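# Swap the grinder's empty battery for the full one

## Task

Replace the grinder's battery. Set the depleted battery down on the blue mat. Slide the charged battery down onto the grinder's rail until it latches fully in place. A battery comes loose only while the red tab at the grinder's rear end is held pushed toward the grinder's head.

## Robot and tools

Robot: two arms, left_arm and right_arm, on opposite sides of a table. left_arm's base is on the +y side (about +0.024, +0.542, 0) and right_arm's on the -y side (about +0.030, -0.515, 0). The names do not match image sides. left_arm has a left hand and right_arm a right hand, each with five fingers.

Frames: in the scene frame the origin is on the table top between the bases, z = 0 is the table surface and +z is up. Fixed cameras and the table use the scene frame. Each arm's reported hand pose, velocities and Hand target are in that arm's own base frame. Motion offsets are along the Hand target's own axes. The hand point sits 0.05 m in front of the palm. Its +z runs along the straight fingers, +y points out of the palm, and +x runs across the palm away from the thumb on the right hand but toward the thumb on the left hand. The fingers reach 0.06 to 0.07 m past the point. A bracket on the little-finger side of the wrist sticks out and can hit things. With the fingers level, the wrist can hang below the hand point and touch the table first.

Row layout, used by both execute_actions and move: 28 numbers, each from -1 to 1. The first 14 are for left_arm: dx, dy, dz, rx, ry, rz, then little, ring, middle, index, thumb_bend, thumb_turn, force_limit, speed. The next 14 are for right_arm in the same order. dx, dy, dz, rx, ry, rz are offsets, not poses. They count from the arm's Hand target at the start of the action or move, along that target's axes. 1.0 means 0.6 m of travel or 180 degrees of turn, and rx, ry, rz form one rotation vector. All zeros re-requests the current Hand target. Repeating an offset moves the arm again. The controller keeps the commanded orientation within 32 degrees of the measured one at each step.

Hand numbers are absolute targets. For fingers and thumb_bend, +1 is straight/open and -1 is curled/closed. For thumb_turn, +1 puts the thumb beside the palm and -1 puts it in front, opposite the fingers, which you need for grasping. With the thumb in front, the hand holds objects about 0.035 to 0.065 m thick, or handles down to about 0.025 m. force_limit goes from -1 (about 0 N) to +1 (10 N, or 15 N for the thumb motors). speed rises from almost 0 at -1 to full at +0.48 and above. For a gentle grip, close with speed -0.94 or lower. There is no 'no change' value. To keep a hand as it is, resend the eight numbers last sent for it. If nothing has been sent yet, use its hand_measured plus hand_force_limit and hand_speed.

execute_actions: actions is a list of actions. Each action is a table of up to 15 rows, one per 1/30 s. Every row counts from the action's starting Hand target, and a short table repeats its last row. cameras names the images to return. ["all"] returns every camera and [] returns none. Images come by default only when actions is empty.

move: target is one 28-number row, or a list of up to 15 rows. Every row counts from the same starting Hand targets. The hand point travels in a straight line toward the target. speed is in m/s (0.002 to 3.6, default 0.25), one value or one per target. blend is a corner-rounding radius in m, with 0 meaning stop at each target. stop_force is in N (3 to 120, one value for both arms). It ends an arm's path when its push against the motion reaches that value. Leave it out when moving away from something you press on, and don't rely on it while the hand turns. zero (true by default) re-zeroes the force reference before the move. blocking=false returns early while the move continues, and it cannot be combined with stop_force. The result adds a move: line showing how it ended (done, off_target, moving, held, fault) and which limits acted. Moves do not avoid obstacles or the other arm. Swing paths around an arm's own base, not past it.

wait: seconds from 0 to 10, with the arms holding their last commands. stop: brakes a running move. zoom_image: camera (cam_high, cam_low, cam_left_wrist, cam_right_wrist) and region [x0, y0, x1, y1] in pixels, at most 504 by 504, on that camera's latest image. show_instructions: shows the reference pages. zero_wrist_force: arm is left_arm or right_arm. finished_scene: scene is this scene's number. Call it only once the goal holds with the robot let go.

Results: end_effector_position (m), end_effector_quat_wxyz and velocities in the base frame. Hand target is the pose that the next offsets count from. The hand often rests a little short of it; to close the gap, send the remainder as an offset. Joint positions and torques are listed. Wrist force and torque are in the flange's axes. hand_measured, hand_stopped_by (moving, target, force, stalled, fault) and hand_load_n use the same six-motor order. If hand_load_n drops to about 0, the grip has been lost. Lines that show no change may be left out. Camera images are 896x504.

Avoid: dropping parts or letting anything fall off the table. Don't release a part while it is still moving, and don't slam into or push hard on fixed or heavy things. Keep fingers from being overloaded and keep the two arms from touching each other. A target even slightly past firm contact can trigger a fault. A fault stops the arm for 10 s, at 150 N of outside force or at joint torque limits (wrist joints 26 N m). Motors heat up when an arm holds a load, stays stretched out or strains toward an unreachable pose. Above 85 °C the arm is braked for a while. Move slowly near contact.

Each tool is called after "Request:" by a JSON object that holds its "name" and its "arguments", one argument or row to a line.

Reference images:

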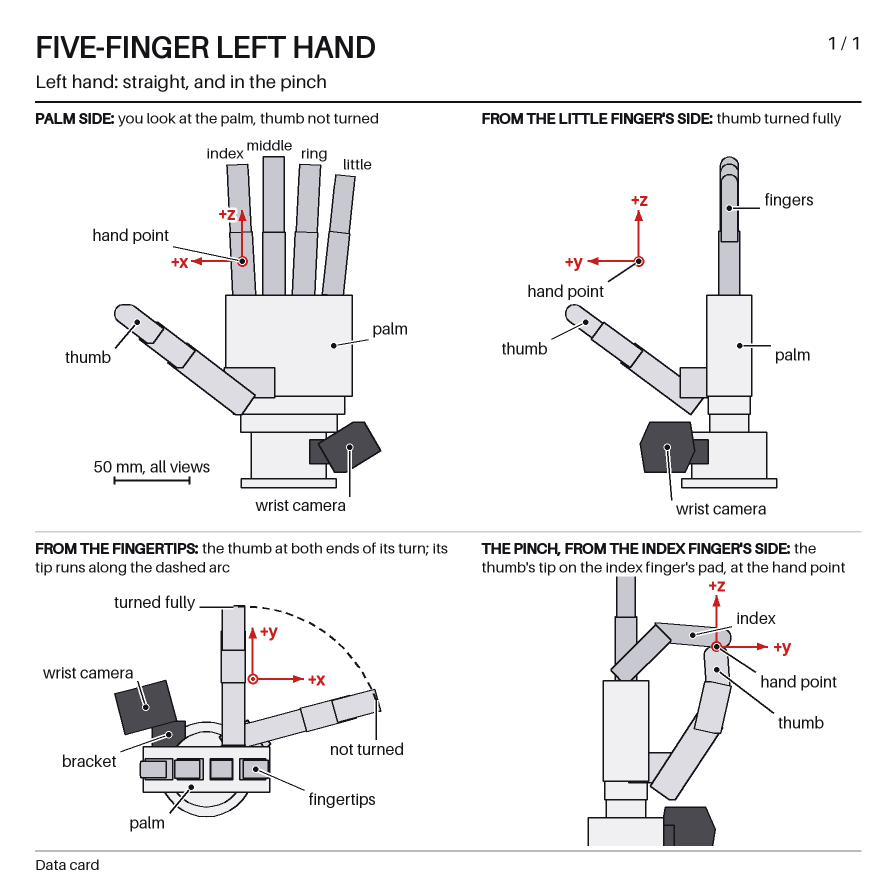

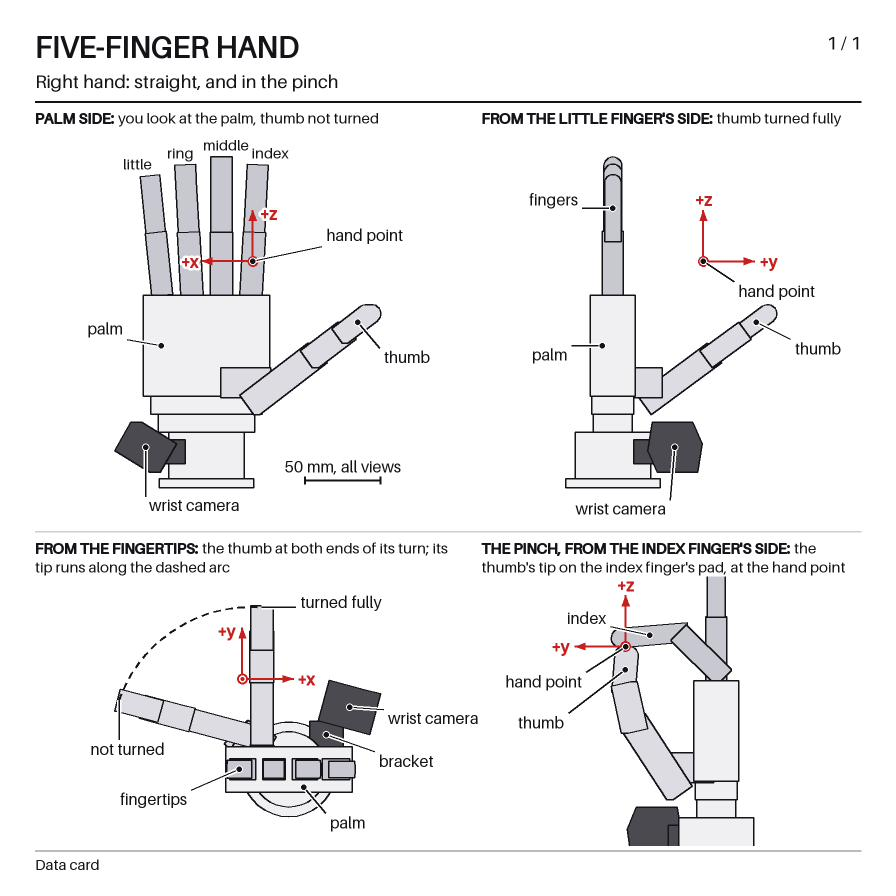

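## Session

Request:
{"name": "execute_actions", "arguments": {
  "actions": []
}}

Scene clock: 0.00 s.
left_arm: end_effector_position=(+0.2677, +0.1225, +0.4687) hand_measured=(+1.000, +1.000, +1.000, +1.000, +1.000, +1.000) hand_load_n=(+0.0, +0.0, +0.0, +0.0, +0.0, -0.5) hand_stopped_by=(target, target, target, target, target, target) hand_force_limit=0.00 hand_speed=-0.80 end_effector_quat_wxyz=(+0.022, +0.909, +0.415, -0.010) | right_arm: end_effector_position=(+0.2730, -0.1162, +0.4819) hand_measured=(+1.000, +1.000, +1.000, +1.000, +1.000, +1.000) hand_load_n=(+0.0, +0.0, +0.0, +0.0, +0.0, +0.0) hand_stopped_by=(target, target, target, target, target, target) hand_force_limit=0.00 hand_speed=-0.80 end_effector_quat_wxyz=(+0.025, +0.404, +0.914, -0.006)
Joint positions: left_arm=[4.341 -1.437 -1.368 1.189 -1.553 1.914] | right_arm=[-1.173 -1.734 1.336 1.924 1.545 -1.911]
Joint velocities: within noise
Joint torques (N m): no reading
Motor temperatures (°C): left_arm=[27 29 27 33 33 29] | right_arm=[23 28 28 31 37 35]
Wrist force (N): no reading
Wrist torque (N m): no reading
Wrist force, peak (N): no reading
Hand target: left_arm +0.2677, +0.1225, +0.4687; +0.022, +0.909, +0.415, -0.010 | right_arm +0.2730, -0.1162, +0.4819; +0.025, +0.404, +0.914, -0.006

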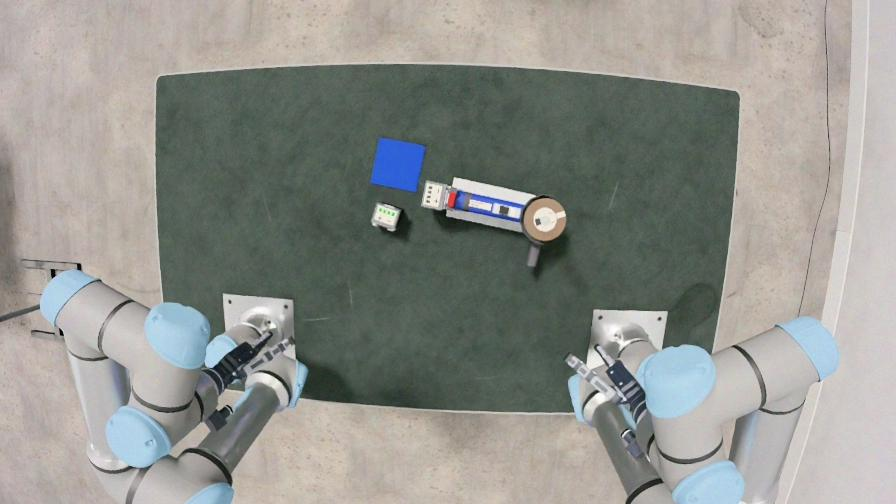

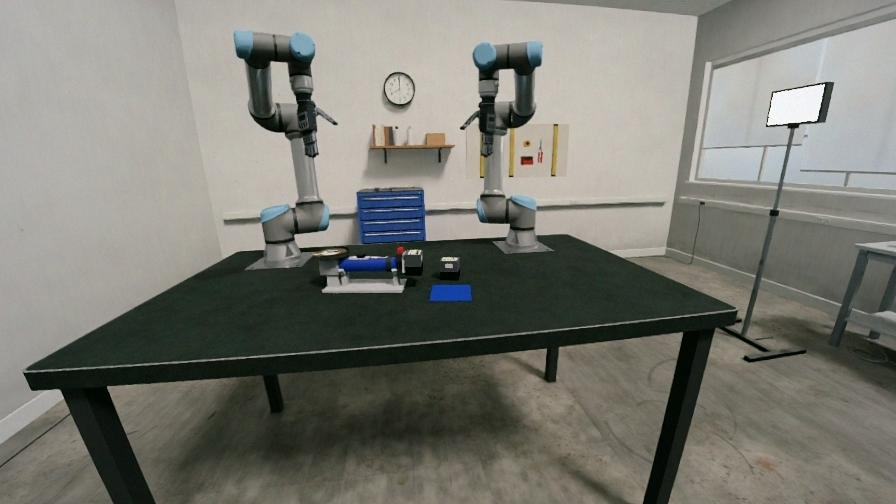

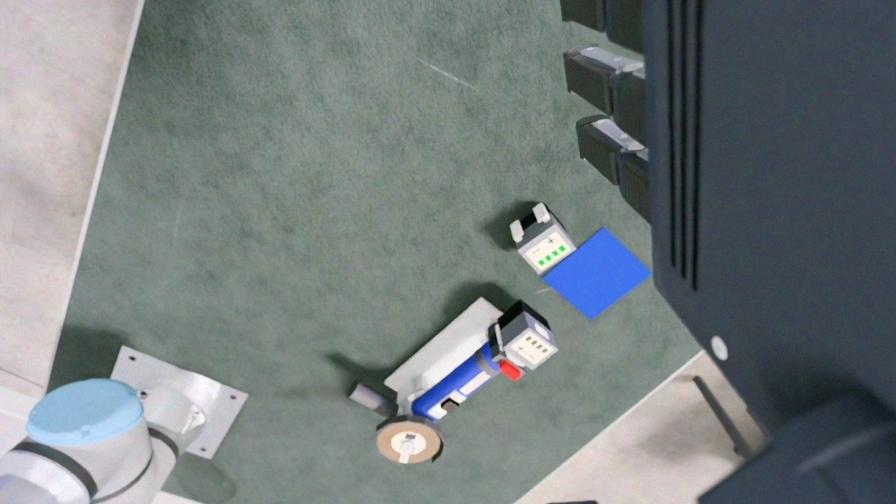

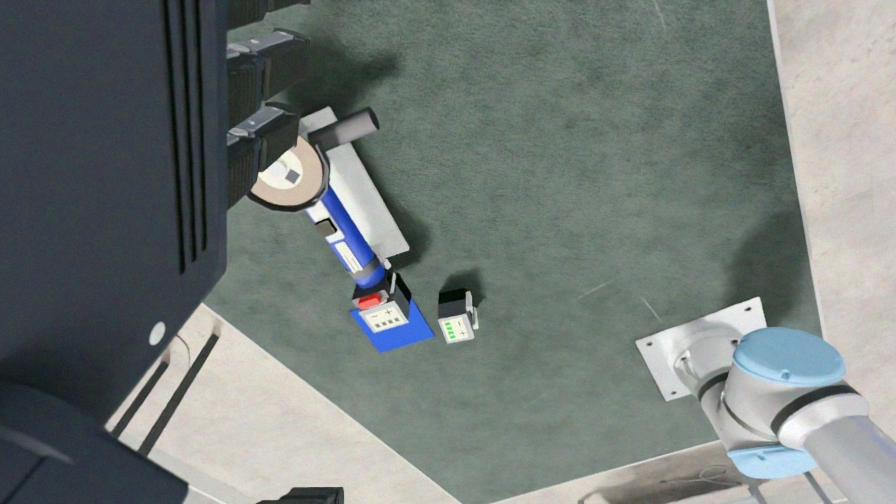

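Request:
{"name": "zoom_image", "arguments": {
  "camera": "cam_high",
  "region": [350, 120, 600, 290]
}}

Request:
{"name": "zoom_image", "arguments": {
  "camera": "cam_low",
  "region": [300, 230, 500, 310]
}}

Request:
{"name": "zoom_image", "arguments": {
  "camera": "cam_left_wrist",
  "region": [330, 180, 680, 480]
}}

Request:
{"name": "zoom_image", "arguments": {
  "camera": "cam_right_wrist",
  "region": [230, 90, 510, 370]
}}

Scaled by 2.016.

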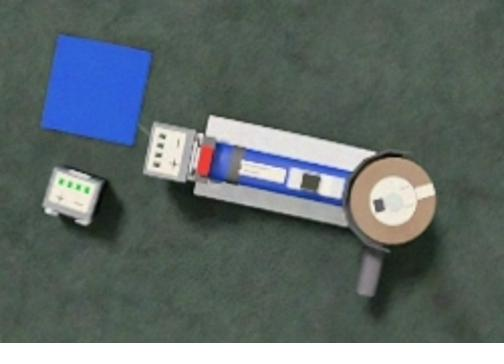

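Scaled by 2.520.

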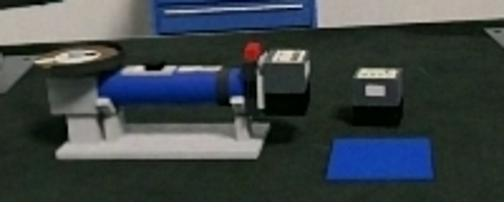

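Scaled by 1.440.

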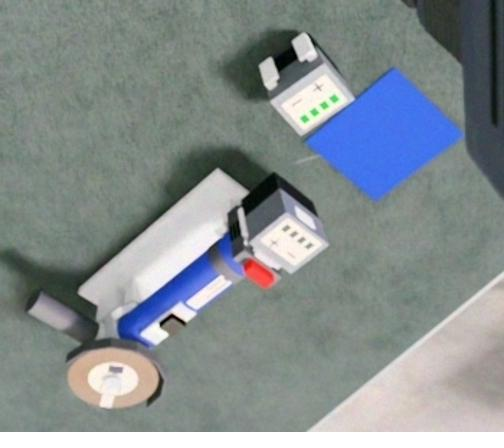

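Scaled by 1.800.

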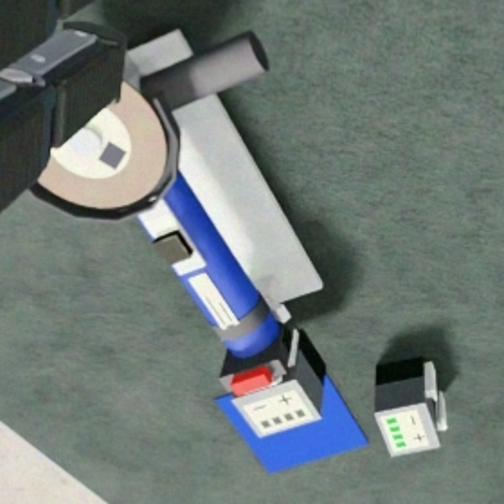

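Request:
{"name": "zoom_image", "arguments": {
  "camera": "cam_left_wrist",
  "region": [470, 180, 670, 400]
}}

Request:
{"name": "zoom_image", "arguments": {
  "camera": "cam_right_wrist",
  "region": [330, 230, 500, 370]
}}

Request:
{"name": "zoom_image", "arguments": {
  "camera": "cam_low",
  "region": [380, 235, 480, 305]
}}

Request:
{"name": "zoom_image", "arguments": {
  "camera": "cam_high",
  "region": [360, 130, 470, 240]
}}

Scaled by 2.291.

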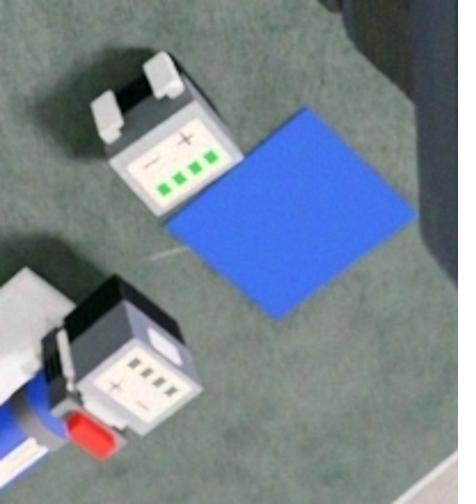

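Scaled by 2.965.

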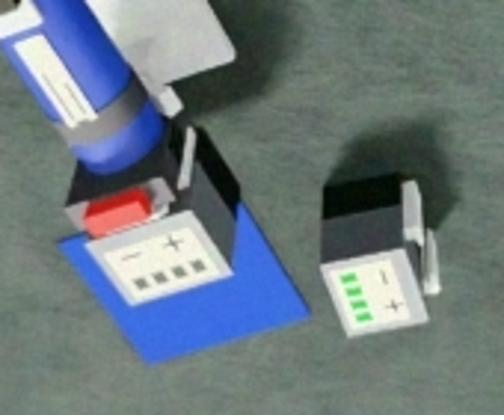

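Scaled by 5.040.

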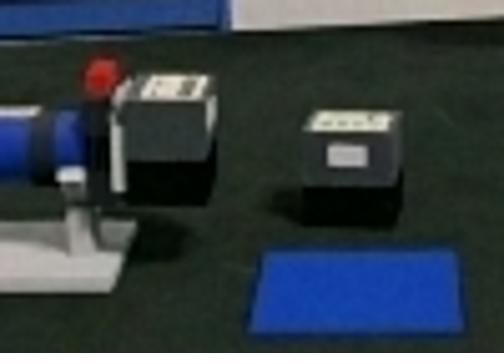

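Scaled by 4.582.

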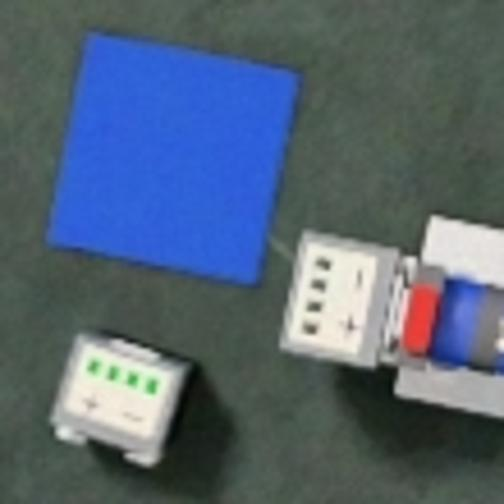

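Request:
{"name": "move", "arguments": {
  "target": [0.6093,0.0235,0.2595,0.284,0.1533,0.2945,0.5,0.5,0.5,0.5,1,-1,0,0,0,0,0,0,0,0,1,1,1,1,1,1,0,-0.8],
  "cameras": ["all"]
}}

Scene clock: 126.97 s.
left_arm: end_effector_position=(+0.5179, +0.3817, +0.3005) hand_measured=(+0.500, +0.500, +0.500, +0.500, +1.000, -1.000) hand_load_n=(+0.0, +0.0, +0.0, +0.0, +0.0, -0.5) hand_stopped_by=(target, target, target, target, target, target) hand_force_limit=0.00 hand_speed=0.00 end_effector_quat_wxyz=(-0.446, +0.892, -0.066, +0.033) | right_arm: end_effector_position=(+0.2730, -0.1162, +0.4819) hand_measured=(+1.000, +1.000, +1.000, +1.000, +1.000, +1.000) hand_load_n=(+0.0, +0.0, +0.0, +0.0, +0.0, +0.0) hand_stopped_by=(target, target, target, target, target, target) hand_force_limit=0.00 hand_speed=-0.80 end_effector_quat_wxyz=(+0.025, +0.404, +0.914, -0.006)
Joint positions: left_arm=[3.854 -1.996 -1.094 2.309 -2.119 2.665] | right_arm=[-1.173 -1.734 1.336 1.924 1.545 -1.911]
Joint torques (N m): left_arm=[10.05 42.65 28.07 1.12 0.3 1.71] | right_arm=[0.12 -10.08 -17.16 2.48 -0.27 -0.16]
Wrist force (N): left_arm=[0.8 -0.9 0.3] | right_arm=[0.1 -0.1 0.1]
Wrist torque (N m): left_arm=[-0.14 -0.06 0.33] | right_arm=[-0.02 -0.02 0.00]
Wrist force, peak (N): left_arm=[1.7 -1.1 1.2] | right_arm=[0.3 -0.1 0.4]
Hand target: left_arm +0.5179, +0.3818, +0.3006; -0.446, +0.892, -0.066, +0.033 | right_arm +0.2730, -0.1162, +0.4819; +0.025, +0.404, +0.914, -0.006
Off the commanded pose: left_arm 0.000 m, 0 deg | right_arm 0.000 m, 0 deg.
move: done
camera_calibration:
cam_left_wrist: T_world_to_cam=[[0.361532, 0.489558, 0.793491, -0.613143], [0.718784, -0.688401, 0.0972278, -0.137113], [0.593839, 0.535197, -0.600766, -0.217306], [0, 0, 0, 1]] pos_world=[0.44927, 0.322082, 0.369304]

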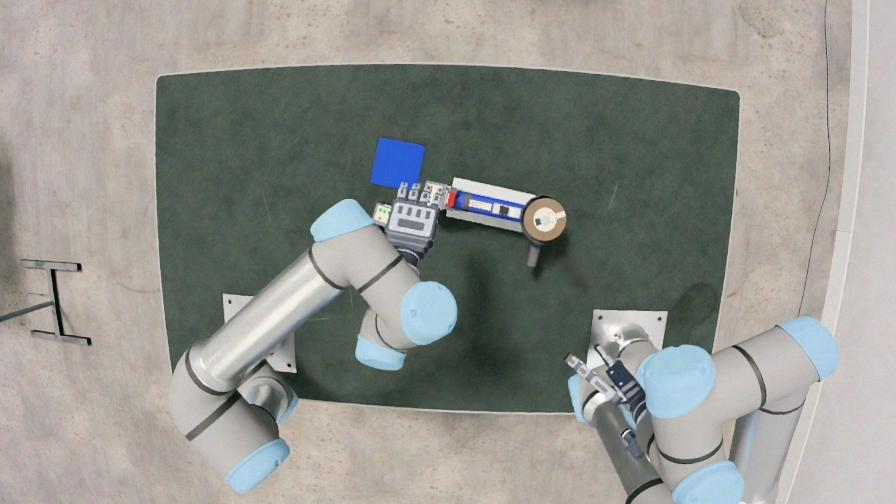

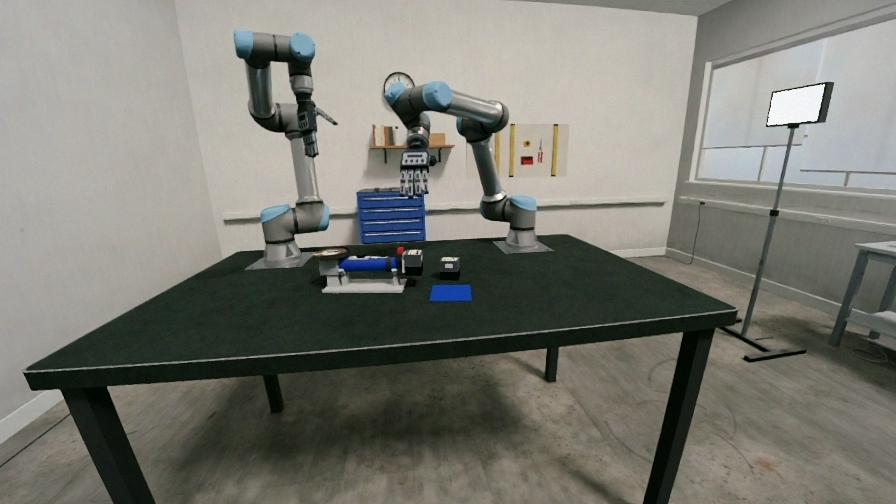

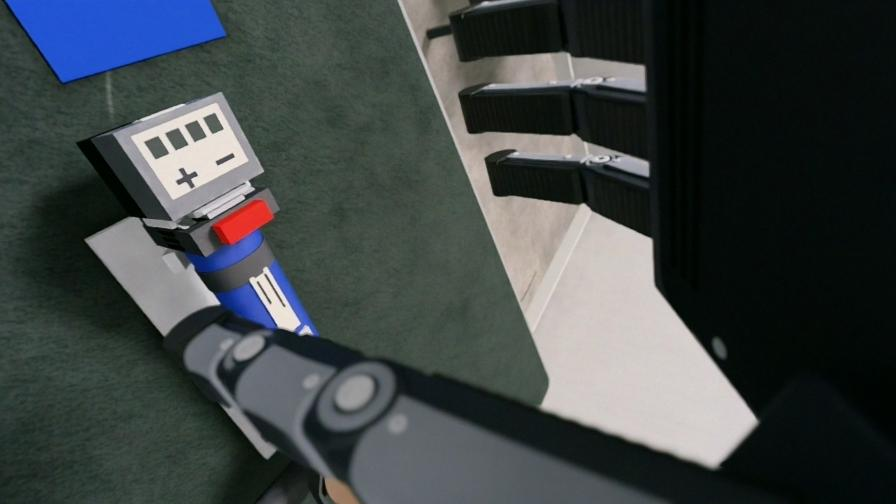

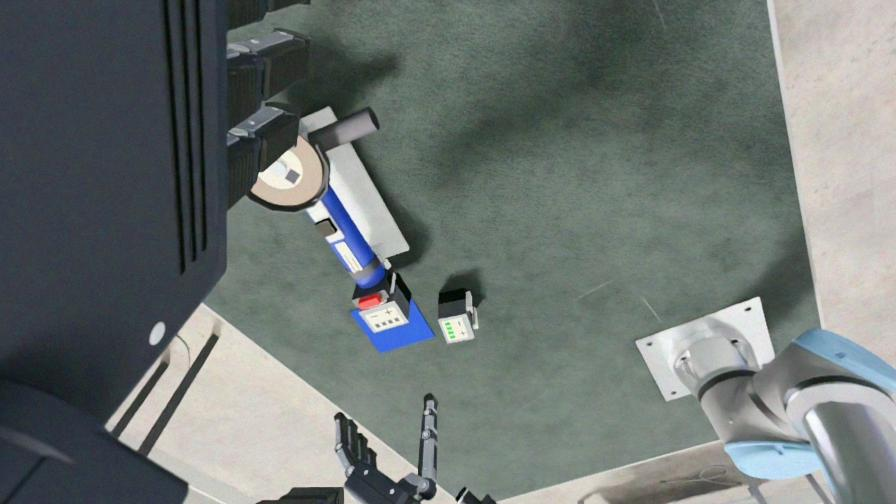

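Request:
{"name": "zoom_image", "arguments": {
  "camera": "cam_left_wrist",
  "region": [60, 70, 340, 350]
}}

Request:
{"name": "zoom_image", "arguments": {
  "camera": "cam_high",
  "region": [360, 140, 480, 260]
}}

Scaled by 1.800.

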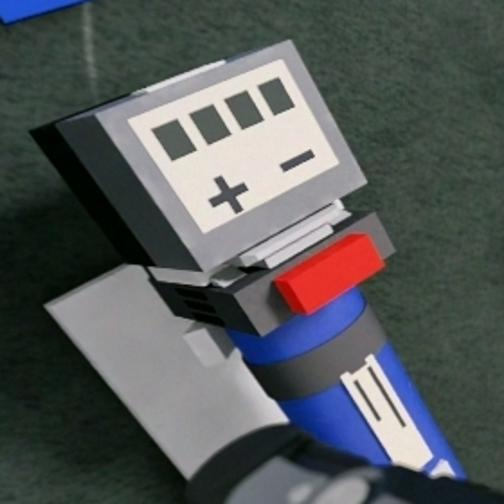

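Scaled by 4.200.

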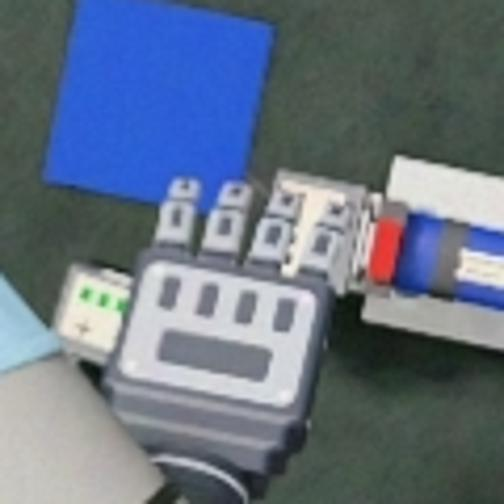

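Request:
{"name": "move", "arguments": {
  "target": [-0.0132,0.0880,0.1617,0,0.00667,0.005,0.5,0.5,0.5,0.5,1,-1,0,0,-0.3527,-0.2193,0.3690,0.0743,-0.1730,-0.6928,-1,-1,-1,1,1,-1,0,0],
  "cameras": ["all"]
}}

Scene clock: 170.10 s.
left_arm: end_effector_position=(+0.5168, +0.4284, +0.2000) hand_measured=(+0.500, +0.500, +0.500, +0.500, +1.000, -1.000) hand_load_n=(+0.0, +0.0, +0.0, +0.0, +0.0, +0.0) hand_stopped_by=(target, target, target, target, target, target) hand_force_limit=0.00 hand_speed=0.00 end_effector_quat_wxyz=(-0.445, +0.891, -0.078, +0.039) | right_arm: end_effector_position=(+0.3269, -0.3682, +0.2705) hand_measured=(-1.000, -1.000, -1.000, +1.000, +1.000, -1.000) hand_load_n=(+0.0, +0.0, +0.0, +0.0, +0.0, +0.0) hand_stopped_by=(target, target, target, target, target, target) hand_force_limit=0.00 hand_speed=0.00 end_effector_quat_wxyz=(+0.167, -0.622, +0.739, -0.198)
Joint positions: left_arm=[3.931 -2.052 -1.262 2.573 -2.045 2.746] | right_arm=[-1.291 -1.223 1.275 1.272 1.104 -4.203]
Joint torques (N m): left_arm=[-5 43.98 26.87 -2.52 -1.95 -1.51] | right_arm=[-8.07 -34.28 -5.42 1.99 1.92 -2.01]
Wrist force (N): left_arm=[0.6 -1.0 0.4] | right_arm=[0.3 -1.0 0.3]
Wrist torque (N m): left_arm=[-0.14 0.00 0.13] | right_arm=[-0.04 -0.05 -0.10]
Wrist force, peak (N): left_arm=[0.7 -1.7 0.2] | right_arm=[0.7 -1.3 0.7]
Hand target: left_arm +0.5169, +0.4284, +0.2002; -0.445, +0.891, -0.078, +0.039 | right_arm +0.3269, -0.3682, +0.2704; +0.167, -0.623, +0.738, -0.198
Off the commanded pose: left_arm 0.000 m, 0 deg | right_arm 0.000 m, 0 deg.
move: done
camera_calibration:
cam_left_wrist: T_world_to_cam=[[0.374308, 0.479746, 0.79356, -0.55826], [0.700434, -0.707084, 0.0970849, -0.0768871], [0.60769, 0.519497, -0.600697, -0.302437], [0, 0, 0, 1]] pos_world=[0.446603, 0.370572, 0.268805]
cam_right_wrist: T_world_to_cam=[[-0.869156, -0.125356, -0.478387, 0.370698], [-0.320306, 0.879718, 0.351427, 0.332302], [0.376792, 0.458675, -0.804764, 0.374542], [0, 0, 0, 1]] pos_world=[0.287509, -0.417656, 0.361975]

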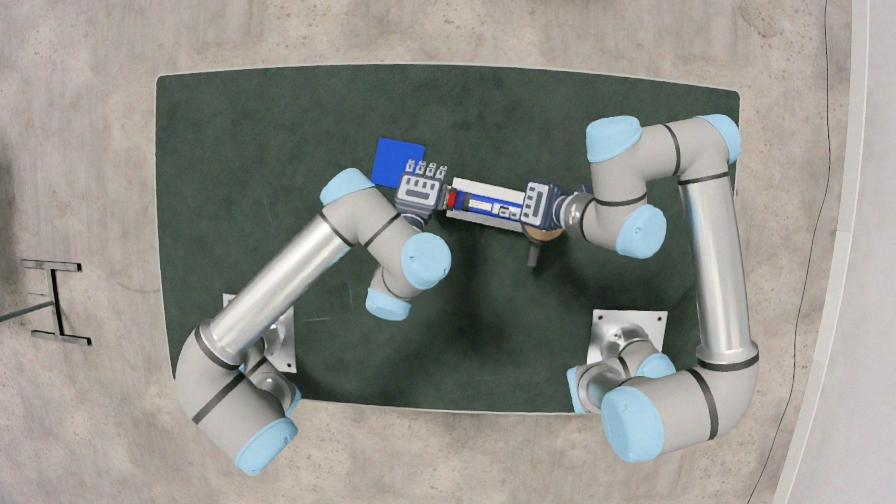

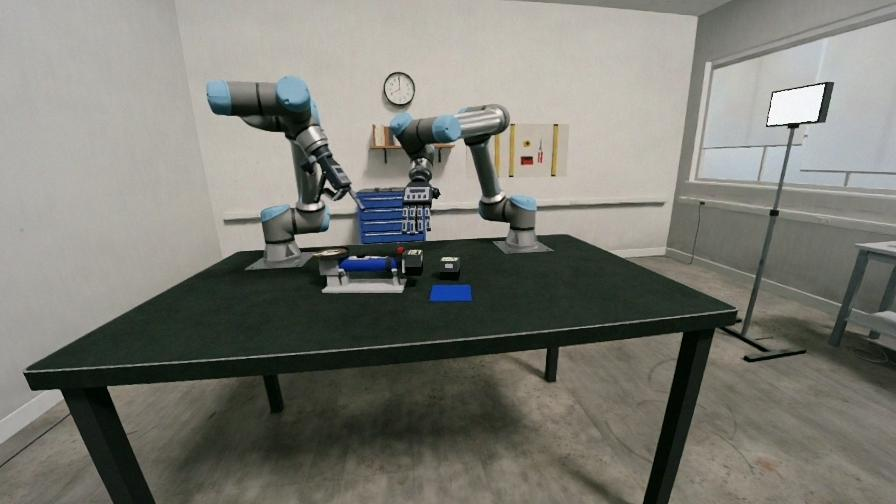

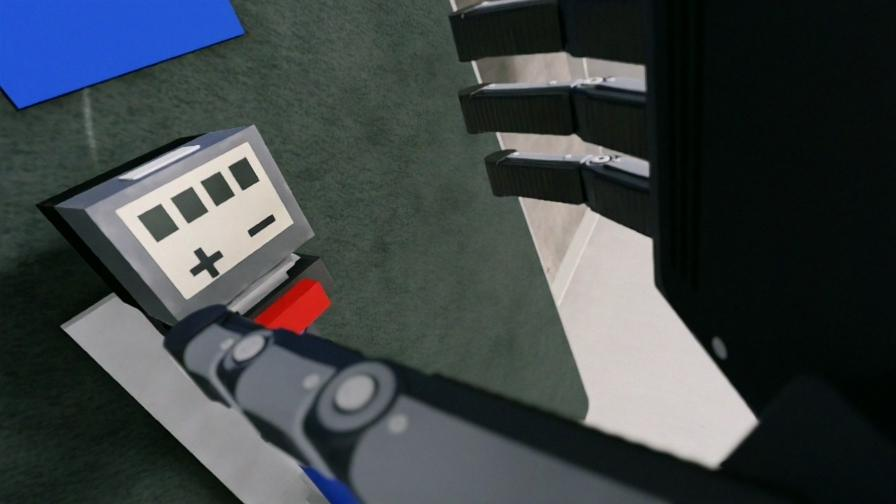

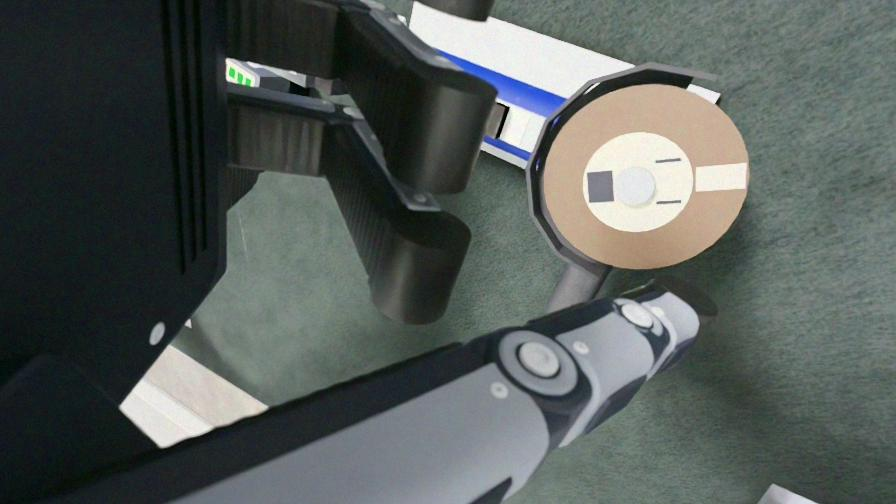

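Request:
{"name": "zoom_image", "arguments": {
  "camera": "cam_left_wrist",
  "region": [20, 100, 360, 360]
}}

Scaled by 1.482.

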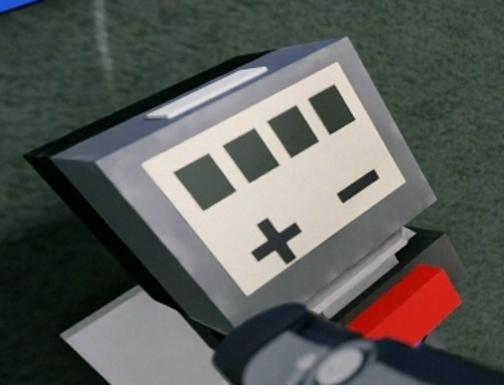

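Request:
{"name": "move", "arguments": {
  "target": [-0.0020,0.0814,0.0530,0,0,0,0.5,0.5,0.5,0.5,1,-1,0,0,0,0,0,0,0,0,-1,-1,-1,1,1,-1,0,0],
  "cameras": ["cam_left_wrist","cam_low"]
}}

Scene clock: 186.40 s.
left_arm: end_effector_position=(+0.5150, +0.4247, +0.1419) hand_measured=(+0.500, +0.500, +0.500, +0.500, +1.000, -1.000) hand_load_n=(+0.0, +0.0, +0.0, -0.5, +0.0, +0.0) hand_stopped_by=(target, target, target, target, target, target) hand_force_limit=0.00 hand_speed=0.00 end_effector_quat_wxyz=(-0.445, +0.891, -0.078, +0.039) | right_arm: end_effector_position=(+0.3269, -0.3682, +0.2704) hand_measured=(-1.000, -1.000, -1.000, +1.000, +1.000, -1.000) hand_load_n=(+0.0, +0.0, +0.0, +0.0, +0.0, +0.0) hand_stopped_by=(target, target, target, target, target, target) hand_force_limit=0.00 hand_speed=0.00 end_effector_quat_wxyz=(+0.167, -0.623, +0.738, -0.198)
Joint positions: left_arm=[3.928 -2.078 -1.375 2.712 -2.046 2.744] | right_arm=[-1.291 -1.223 1.275 1.272 1.104 -4.204]
Joint torques (N m): left_arm=[-2.53 48.99 22.48 -0.66 -1.05 1.75] | right_arm=[10.94 -31.41 -5.43 0.46 1.88 -1.6]
Wrist force (N): left_arm=[0.7 -0.9 0.4] | right_arm=[0.3 -1.3 0.4]
Wrist torque (N m): left_arm=[-0.12 -0.04 0.34] | right_arm=[-0.10 -0.04 -0.09]
Wrist force, peak (N): left_arm=[0.6 -1.9 -0.4] | right_arm=[0.3 -1.5 0.5]
Hand target: left_arm +0.5150, +0.4247, +0.1420; -0.445, +0.891, -0.078, +0.039 | right_arm +0.3269, -0.3682, +0.2704; +0.167, -0.623, +0.738, -0.198
Off the commanded pose: left_arm 0.000 m, 0 deg | right_arm 0.000 m, 0 deg.
move: done
camera_calibration:
cam_left_wrist: T_world_to_cam=[[0.374278, 0.479721, 0.793589, -0.50969], [0.700477, -0.707047, 0.0970428, -0.0726257], [0.607658, 0.519569, -0.600666, -0.334341], [0, 0, 0, 1]] pos_world=[0.444803, 0.366873, 0.210705]
Images, in order (width x height): cam_low 896x504, cam_left_wrist 896x504.

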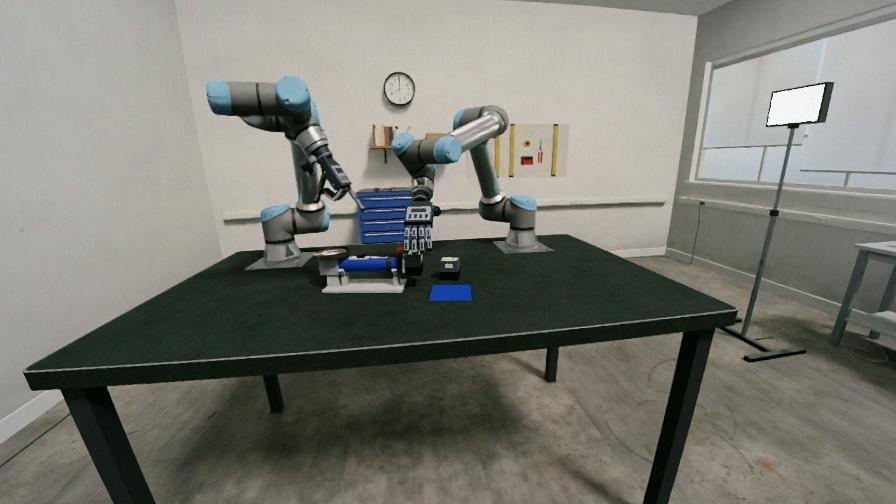

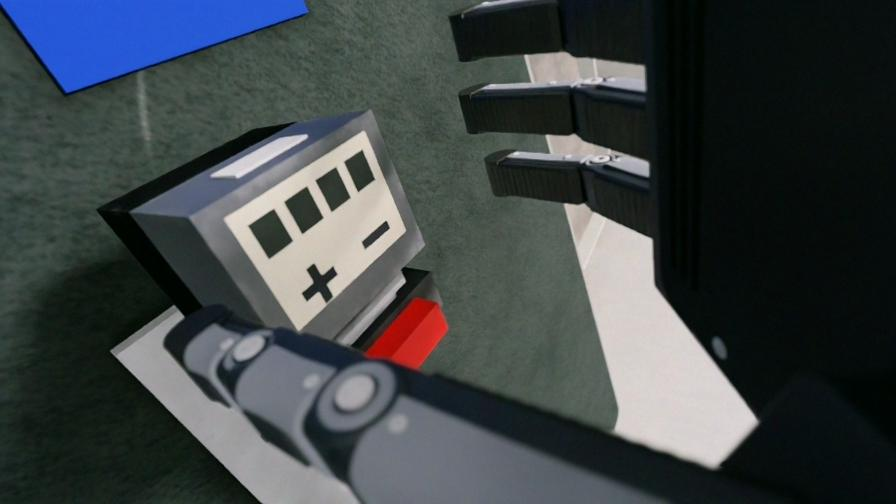

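Request:
{"name": "move", "arguments": {
  "target": [0,0.0629,0.0411,0,0,0,0.5,0.5,0.5,0.5,1,-1,0,0,0,0,0,0,0,0,-1,-1,-1,1,1,-1,0,0],
  "speed": 0.08,
  "stop_force": 8,
  "cameras": ["cam_left_wrist","cam_low"]
}}

Scene clock: 193.70 s.
left_arm: end_effector_position=(+0.5145, +0.4218, +0.0970) hand_measured=(+0.500, +0.500, +0.500, +0.500, +1.000, -1.000) hand_load_n=(+0.0, +0.0, +0.0, +0.0, +0.0, +0.0) hand_stopped_by=(target, target, target, target, target, target) hand_force_limit=0.00 hand_speed=0.00 end_effector_quat_wxyz=(-0.445, +0.891, -0.078, +0.039) | right_arm: end_effector_position=(+0.3269, -0.3682, +0.2704) hand_measured=(-1.000, -1.000, -1.000, +1.000, +1.000, -1.000) hand_load_n=(+0.0, +0.0, +0.0, +0.0, +0.0, +0.0) hand_stopped_by=(target, target, target, target, target, target) hand_force_limit=0.00 hand_speed=0.00 end_effector_quat_wxyz=(+0.167, -0.623, +0.738, -0.198)
Joint positions: left_arm=[3.925 -2.112 -1.445 2.814 -2.049 2.742] | right_arm=[-1.291 -1.223 1.275 1.272 1.104 -4.204]
Joint torques (N m): left_arm=[5.7 49.1 26.15 0.97 0.9 1.7] | right_arm=[12.31 -35.96 -7.09 0.61 1.94 1.33]
Wrist force (N): left_arm=[0.9 -1.3 0.1] | right_arm=[0.3 -1.2 0.3]
Wrist torque (N m): left_arm=[-0.15 -0.09 0.36] | right_arm=[-0.08 -0.04 -0.08]
Wrist force, peak (N): left_arm=[0.6 -2.2 -0.6] | right_arm=[0.5 -1.4 0.5]
Hand target: left_arm +0.5145, +0.4219, +0.0970; -0.445, +0.891, -0.078, +0.039 | right_arm +0.3269, -0.3682, +0.2704; +0.167, -0.623, +0.738, -0.198
Off the commanded pose: left_arm 0.000 m, 0 deg | right_arm 0.000 m, 0 deg.
move: done
camera_calibration:
cam_left_wrist: T_world_to_cam=[[0.374208, 0.47966, 0.793659, -0.472438], [0.700428, -0.707088, 0.0970903, -0.0699399], [0.607757, 0.519569, -0.600566, -0.359561], [0, 0, 0, 1]] pos_world=[0.444303, 0.363973, 0.165805]
Images, in order (width x height): cam_low 896x504, cam_left_wrist 896x504.

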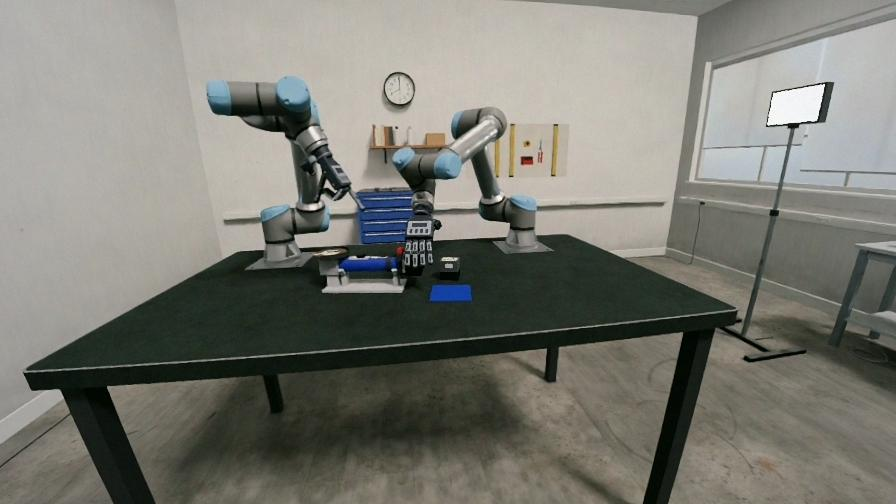

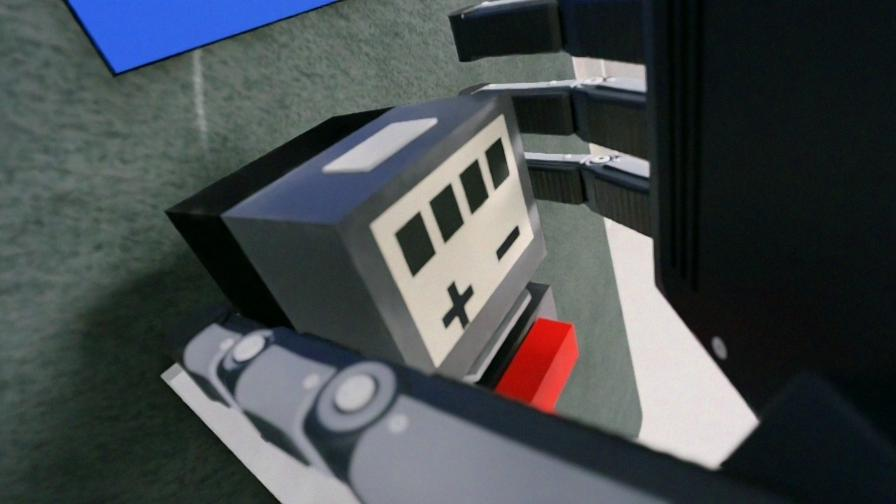

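Request:
{"name": "execute_actions", "arguments": {
  "actions": [
    [[0,0,0,0,0,0,0.5,0.5,-0.3,-0.3,0.2,-1,0.1,-0.94,0,0,0,0,0,0,-1,-1,-1,1,1,-1,0,0]],
    [[0,0,0,0,0,0,0.5,0.5,-0.3,-0.3,0.2,-1,0.1,-0.94,0,0,0,0,0,0,-1,-1,-1,1,1,-1,0,0]]
  ],
  "cameras": ["cam_left_wrist"]
}}

Scene clock: 201.90 s.
left_arm: end_effector_position=(+0.5145, +0.4219, +0.0970) hand_measured=(+0.500, +0.500, +0.180, +0.174, +0.780, -1.000) hand_load_n=(+0.0, +0.0, +6.0, +6.5, +8.0, +0.5) hand_stopped_by=(target, target, force, force, force, target) hand_force_limit=0.10 hand_speed=-0.94 end_effector_quat_wxyz=(-0.445, +0.891, -0.078, +0.039) | right_arm: end_effector_position=(+0.3269, -0.3682, +0.2704) hand_measured=(-1.000, -1.000, -1.000, +1.000, +1.000, -1.000) hand_load_n=(+0.0, +0.0, +0.0, +0.0, +0.0, +0.5) hand_stopped_by=(target, target, target, target, target, target) hand_force_limit=0.00 hand_speed=0.00 end_effector_quat_wxyz=(+0.167, -0.623, +0.738, -0.198)
Joint positions: left_arm=[3.925 -2.112 -1.445 2.814 -2.049 2.742] | right_arm=[-1.291 -1.223 1.275 1.272 1.104 -4.204]
Joint torques (N m): left_arm=[-1.53 47.88 16.92 -2.75 1.2 1.63] | right_arm=[9.65 -39.17 -6.23 0.35 1.96 1.51]
Wrist force (N): left_arm=[-0.8 -1.5 4.3] | right_arm=[0.4 -1.5 0.5]
Wrist torque (N m): left_arm=[0.05 -0.14 0.32] | right_arm=[-0.13 -0.06 -0.09]
Wrist force, peak (N): left_arm=[-1.4 -6.2 7.7] | right_arm=[0.5 -1.5 0.5]
Hand target: left_arm +0.5145, +0.4219, +0.0970; -0.445, +0.891, -0.078, +0.039 | right_arm +0.3269, -0.3682, +0.2704; +0.167, -0.623, +0.738, -0.198
Off the commanded pose: left_arm 0.000 m, 0 deg | right_arm 0.000 m, 0 deg.
camera_calibration:
cam_left_wrist: T_world_to_cam=[[0.37413, 0.479594, 0.793735, -0.47244], [0.700465, -0.707056, 0.097054, -0.0698912], [0.607762, 0.519673, -0.60047, -0.359669], [0, 0, 0, 1]] pos_world=[0.444303, 0.364073, 0.165805]
Images, in order (width x height): cam_left_wrist 896x504.

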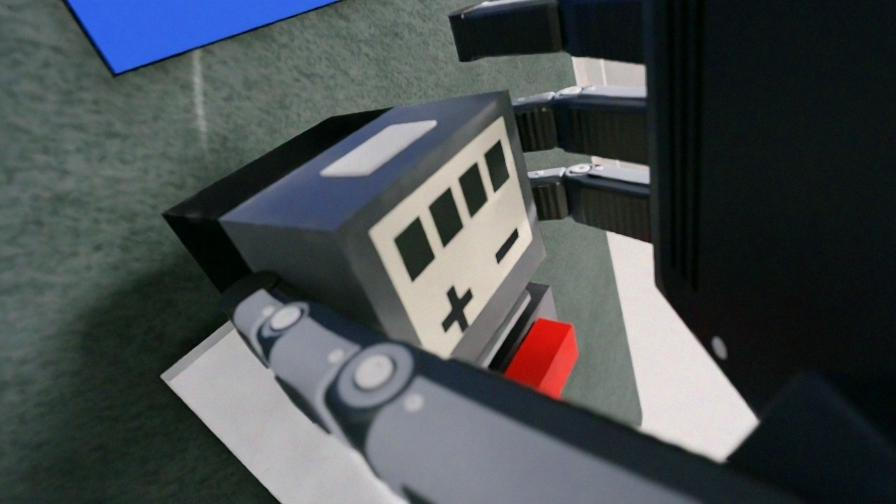

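Request:
{"name": "zoom_image", "arguments": {
  "camera": "cam_left_wrist",
  "region": [380, 250, 640, 430]
}}

Scaled by 1.938.

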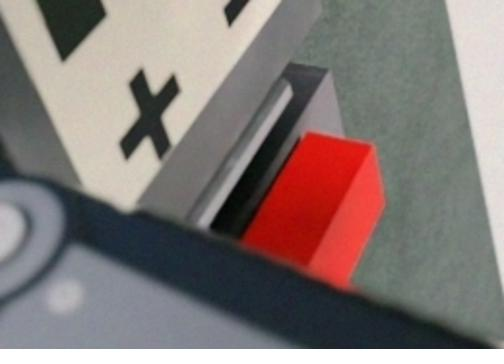

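Request:
{"name": "move", "arguments": {
  "target": [0,0,0,0,0,0,0.5,0.5,-0.3,-0.3,0.2,-1,0.1,-0.94,0.0042,-0.0035,0.1723,0,0,0,-1,-1,-1,1,1,-1,0,0],
  "speed": 0.2,
  "cameras": ["all"]
}}

Scene clock: 220.33 s.
left_arm: end_effector_position=(+0.5145, +0.4219, +0.0970) hand_measured=(+0.500, +0.500, +0.180, +0.174, +0.780, -1.000) hand_load_n=(+0.0, +0.0, +6.0, +6.5, +8.0, +0.0) hand_stopped_by=(target, target, force, force, force, target) hand_force_limit=0.10 hand_speed=-0.94 end_effector_quat_wxyz=(-0.445, +0.891, -0.078, +0.039) | right_arm: end_effector_position=(+0.3792, -0.3797, +0.1820) hand_measured=(-1.000, -1.000, -1.000, +1.000, +1.000, -1.000) hand_load_n=(+0.0, +0.5, +0.0, +0.0, +0.0, +0.0) hand_stopped_by=(target, target, target, target, target, target) hand_force_limit=0.00 hand_speed=0.00 end_effector_quat_wxyz=(+0.167, -0.623, +0.738, -0.198)
Joint positions: left_arm=[3.925 -2.112 -1.445 2.814 -2.049 2.742] | right_arm=[-1.191 -1.098 1.313 1.063 1.13 -4.097]
Joint torques (N m): left_arm=[-9.91 42.36 10.51 0.52 1.14 1.56] | right_arm=[-10.27 -33.84 -31 0.77 -3.59 -1.69]
Wrist force (N): left_arm=[-0.8 -1.4 4.7] | right_arm=[0.3 -1.2 0.3]
Wrist torque (N m): left_arm=[0.04 -0.12 0.32] | right_arm=[-0.08 -0.05 0.03]
Wrist force, peak (N): left_arm=[-0.5 -1.4 5.0] | right_arm=[0.6 -1.2 2.1]
Hand target: left_arm +0.5145, +0.4219, +0.0970; -0.445, +0.891, -0.078, +0.039 | right_arm +0.3792, -0.3798, +0.1819; +0.167, -0.623, +0.738, -0.198
Off the commanded pose: left_arm 0.000 m, 0 deg | right_arm 0.000 m, 0 deg.
move: done
camera_calibration:
cam_left_wrist: T_world_to_cam=[[0.374159, 0.479619, 0.793707, -0.472457], [0.700422, -0.707093, 0.0970961, -0.0698657], [0.607794, 0.5196, -0.600501, -0.359651], [0, 0, 0, 1]] pos_world=[0.444303, 0.364073, 0.165805]
cam_right_wrist: T_world_to_cam=[[-0.869224, -0.125723, -0.478167, 0.372317], [-0.320602, 0.879566, 0.351537, 0.390273], [0.376383, 0.458866, -0.804846, 0.289173], [0, 0, 0, 1]] pos_world=[0.339909, -0.429154, 0.273574]

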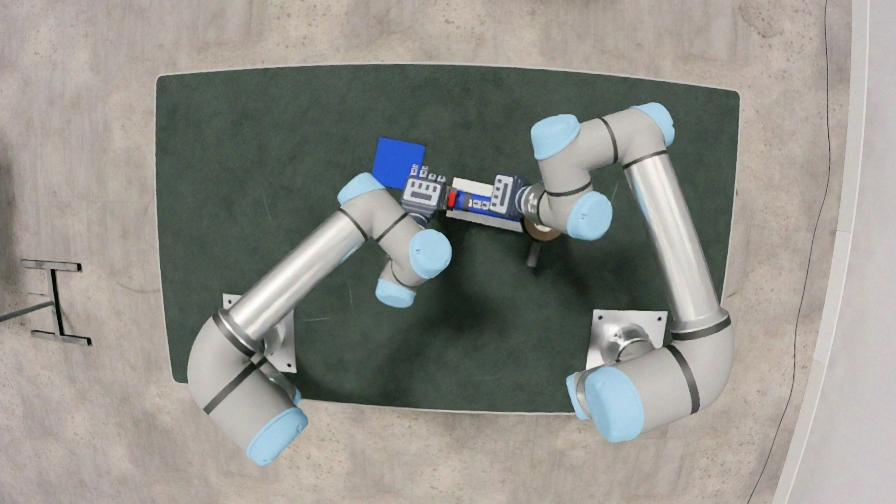

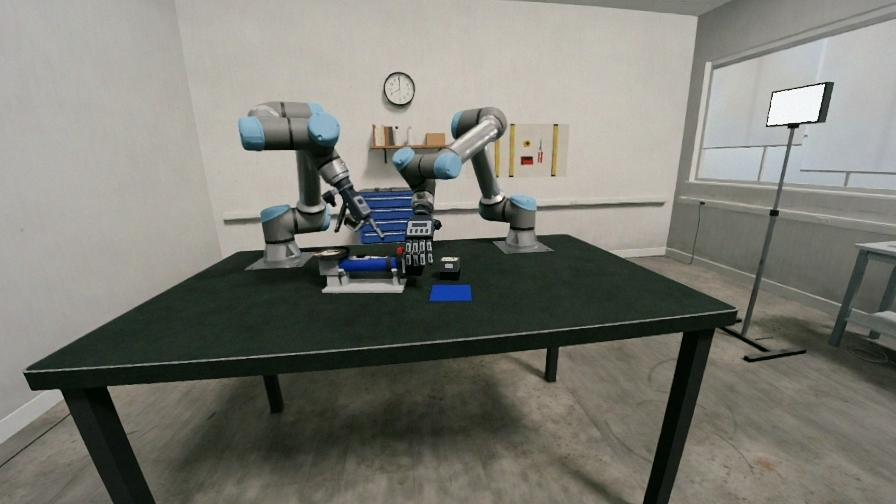

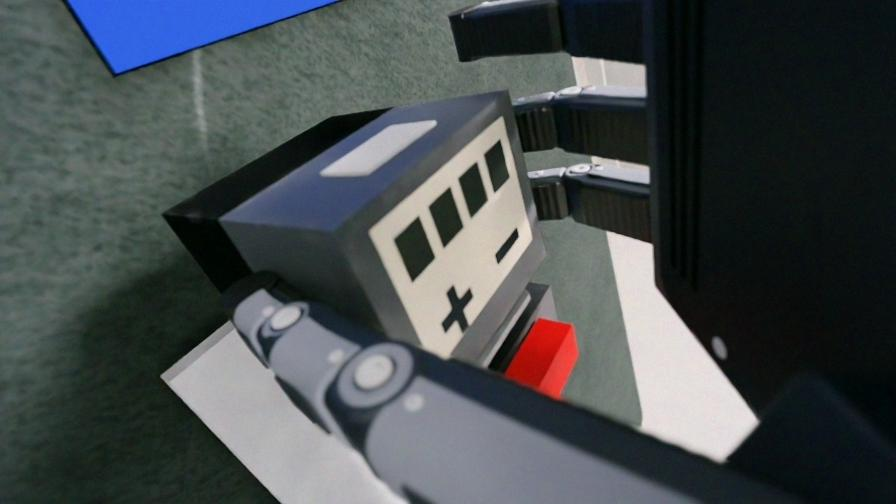

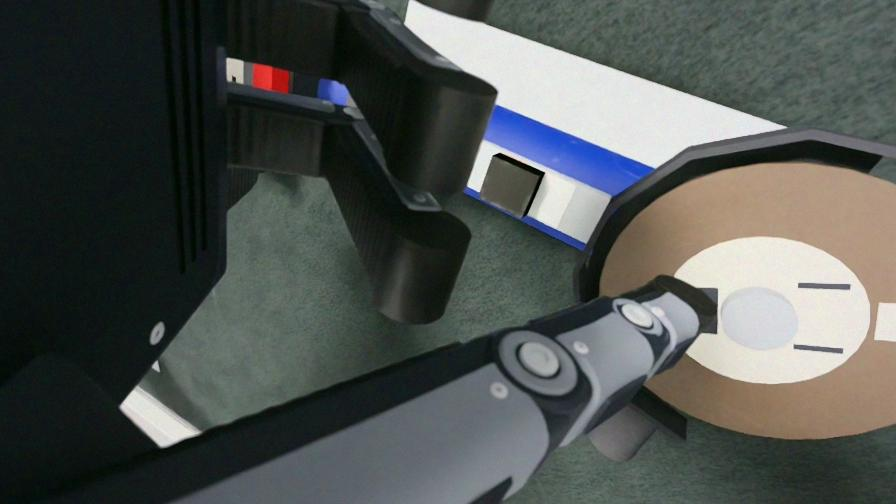

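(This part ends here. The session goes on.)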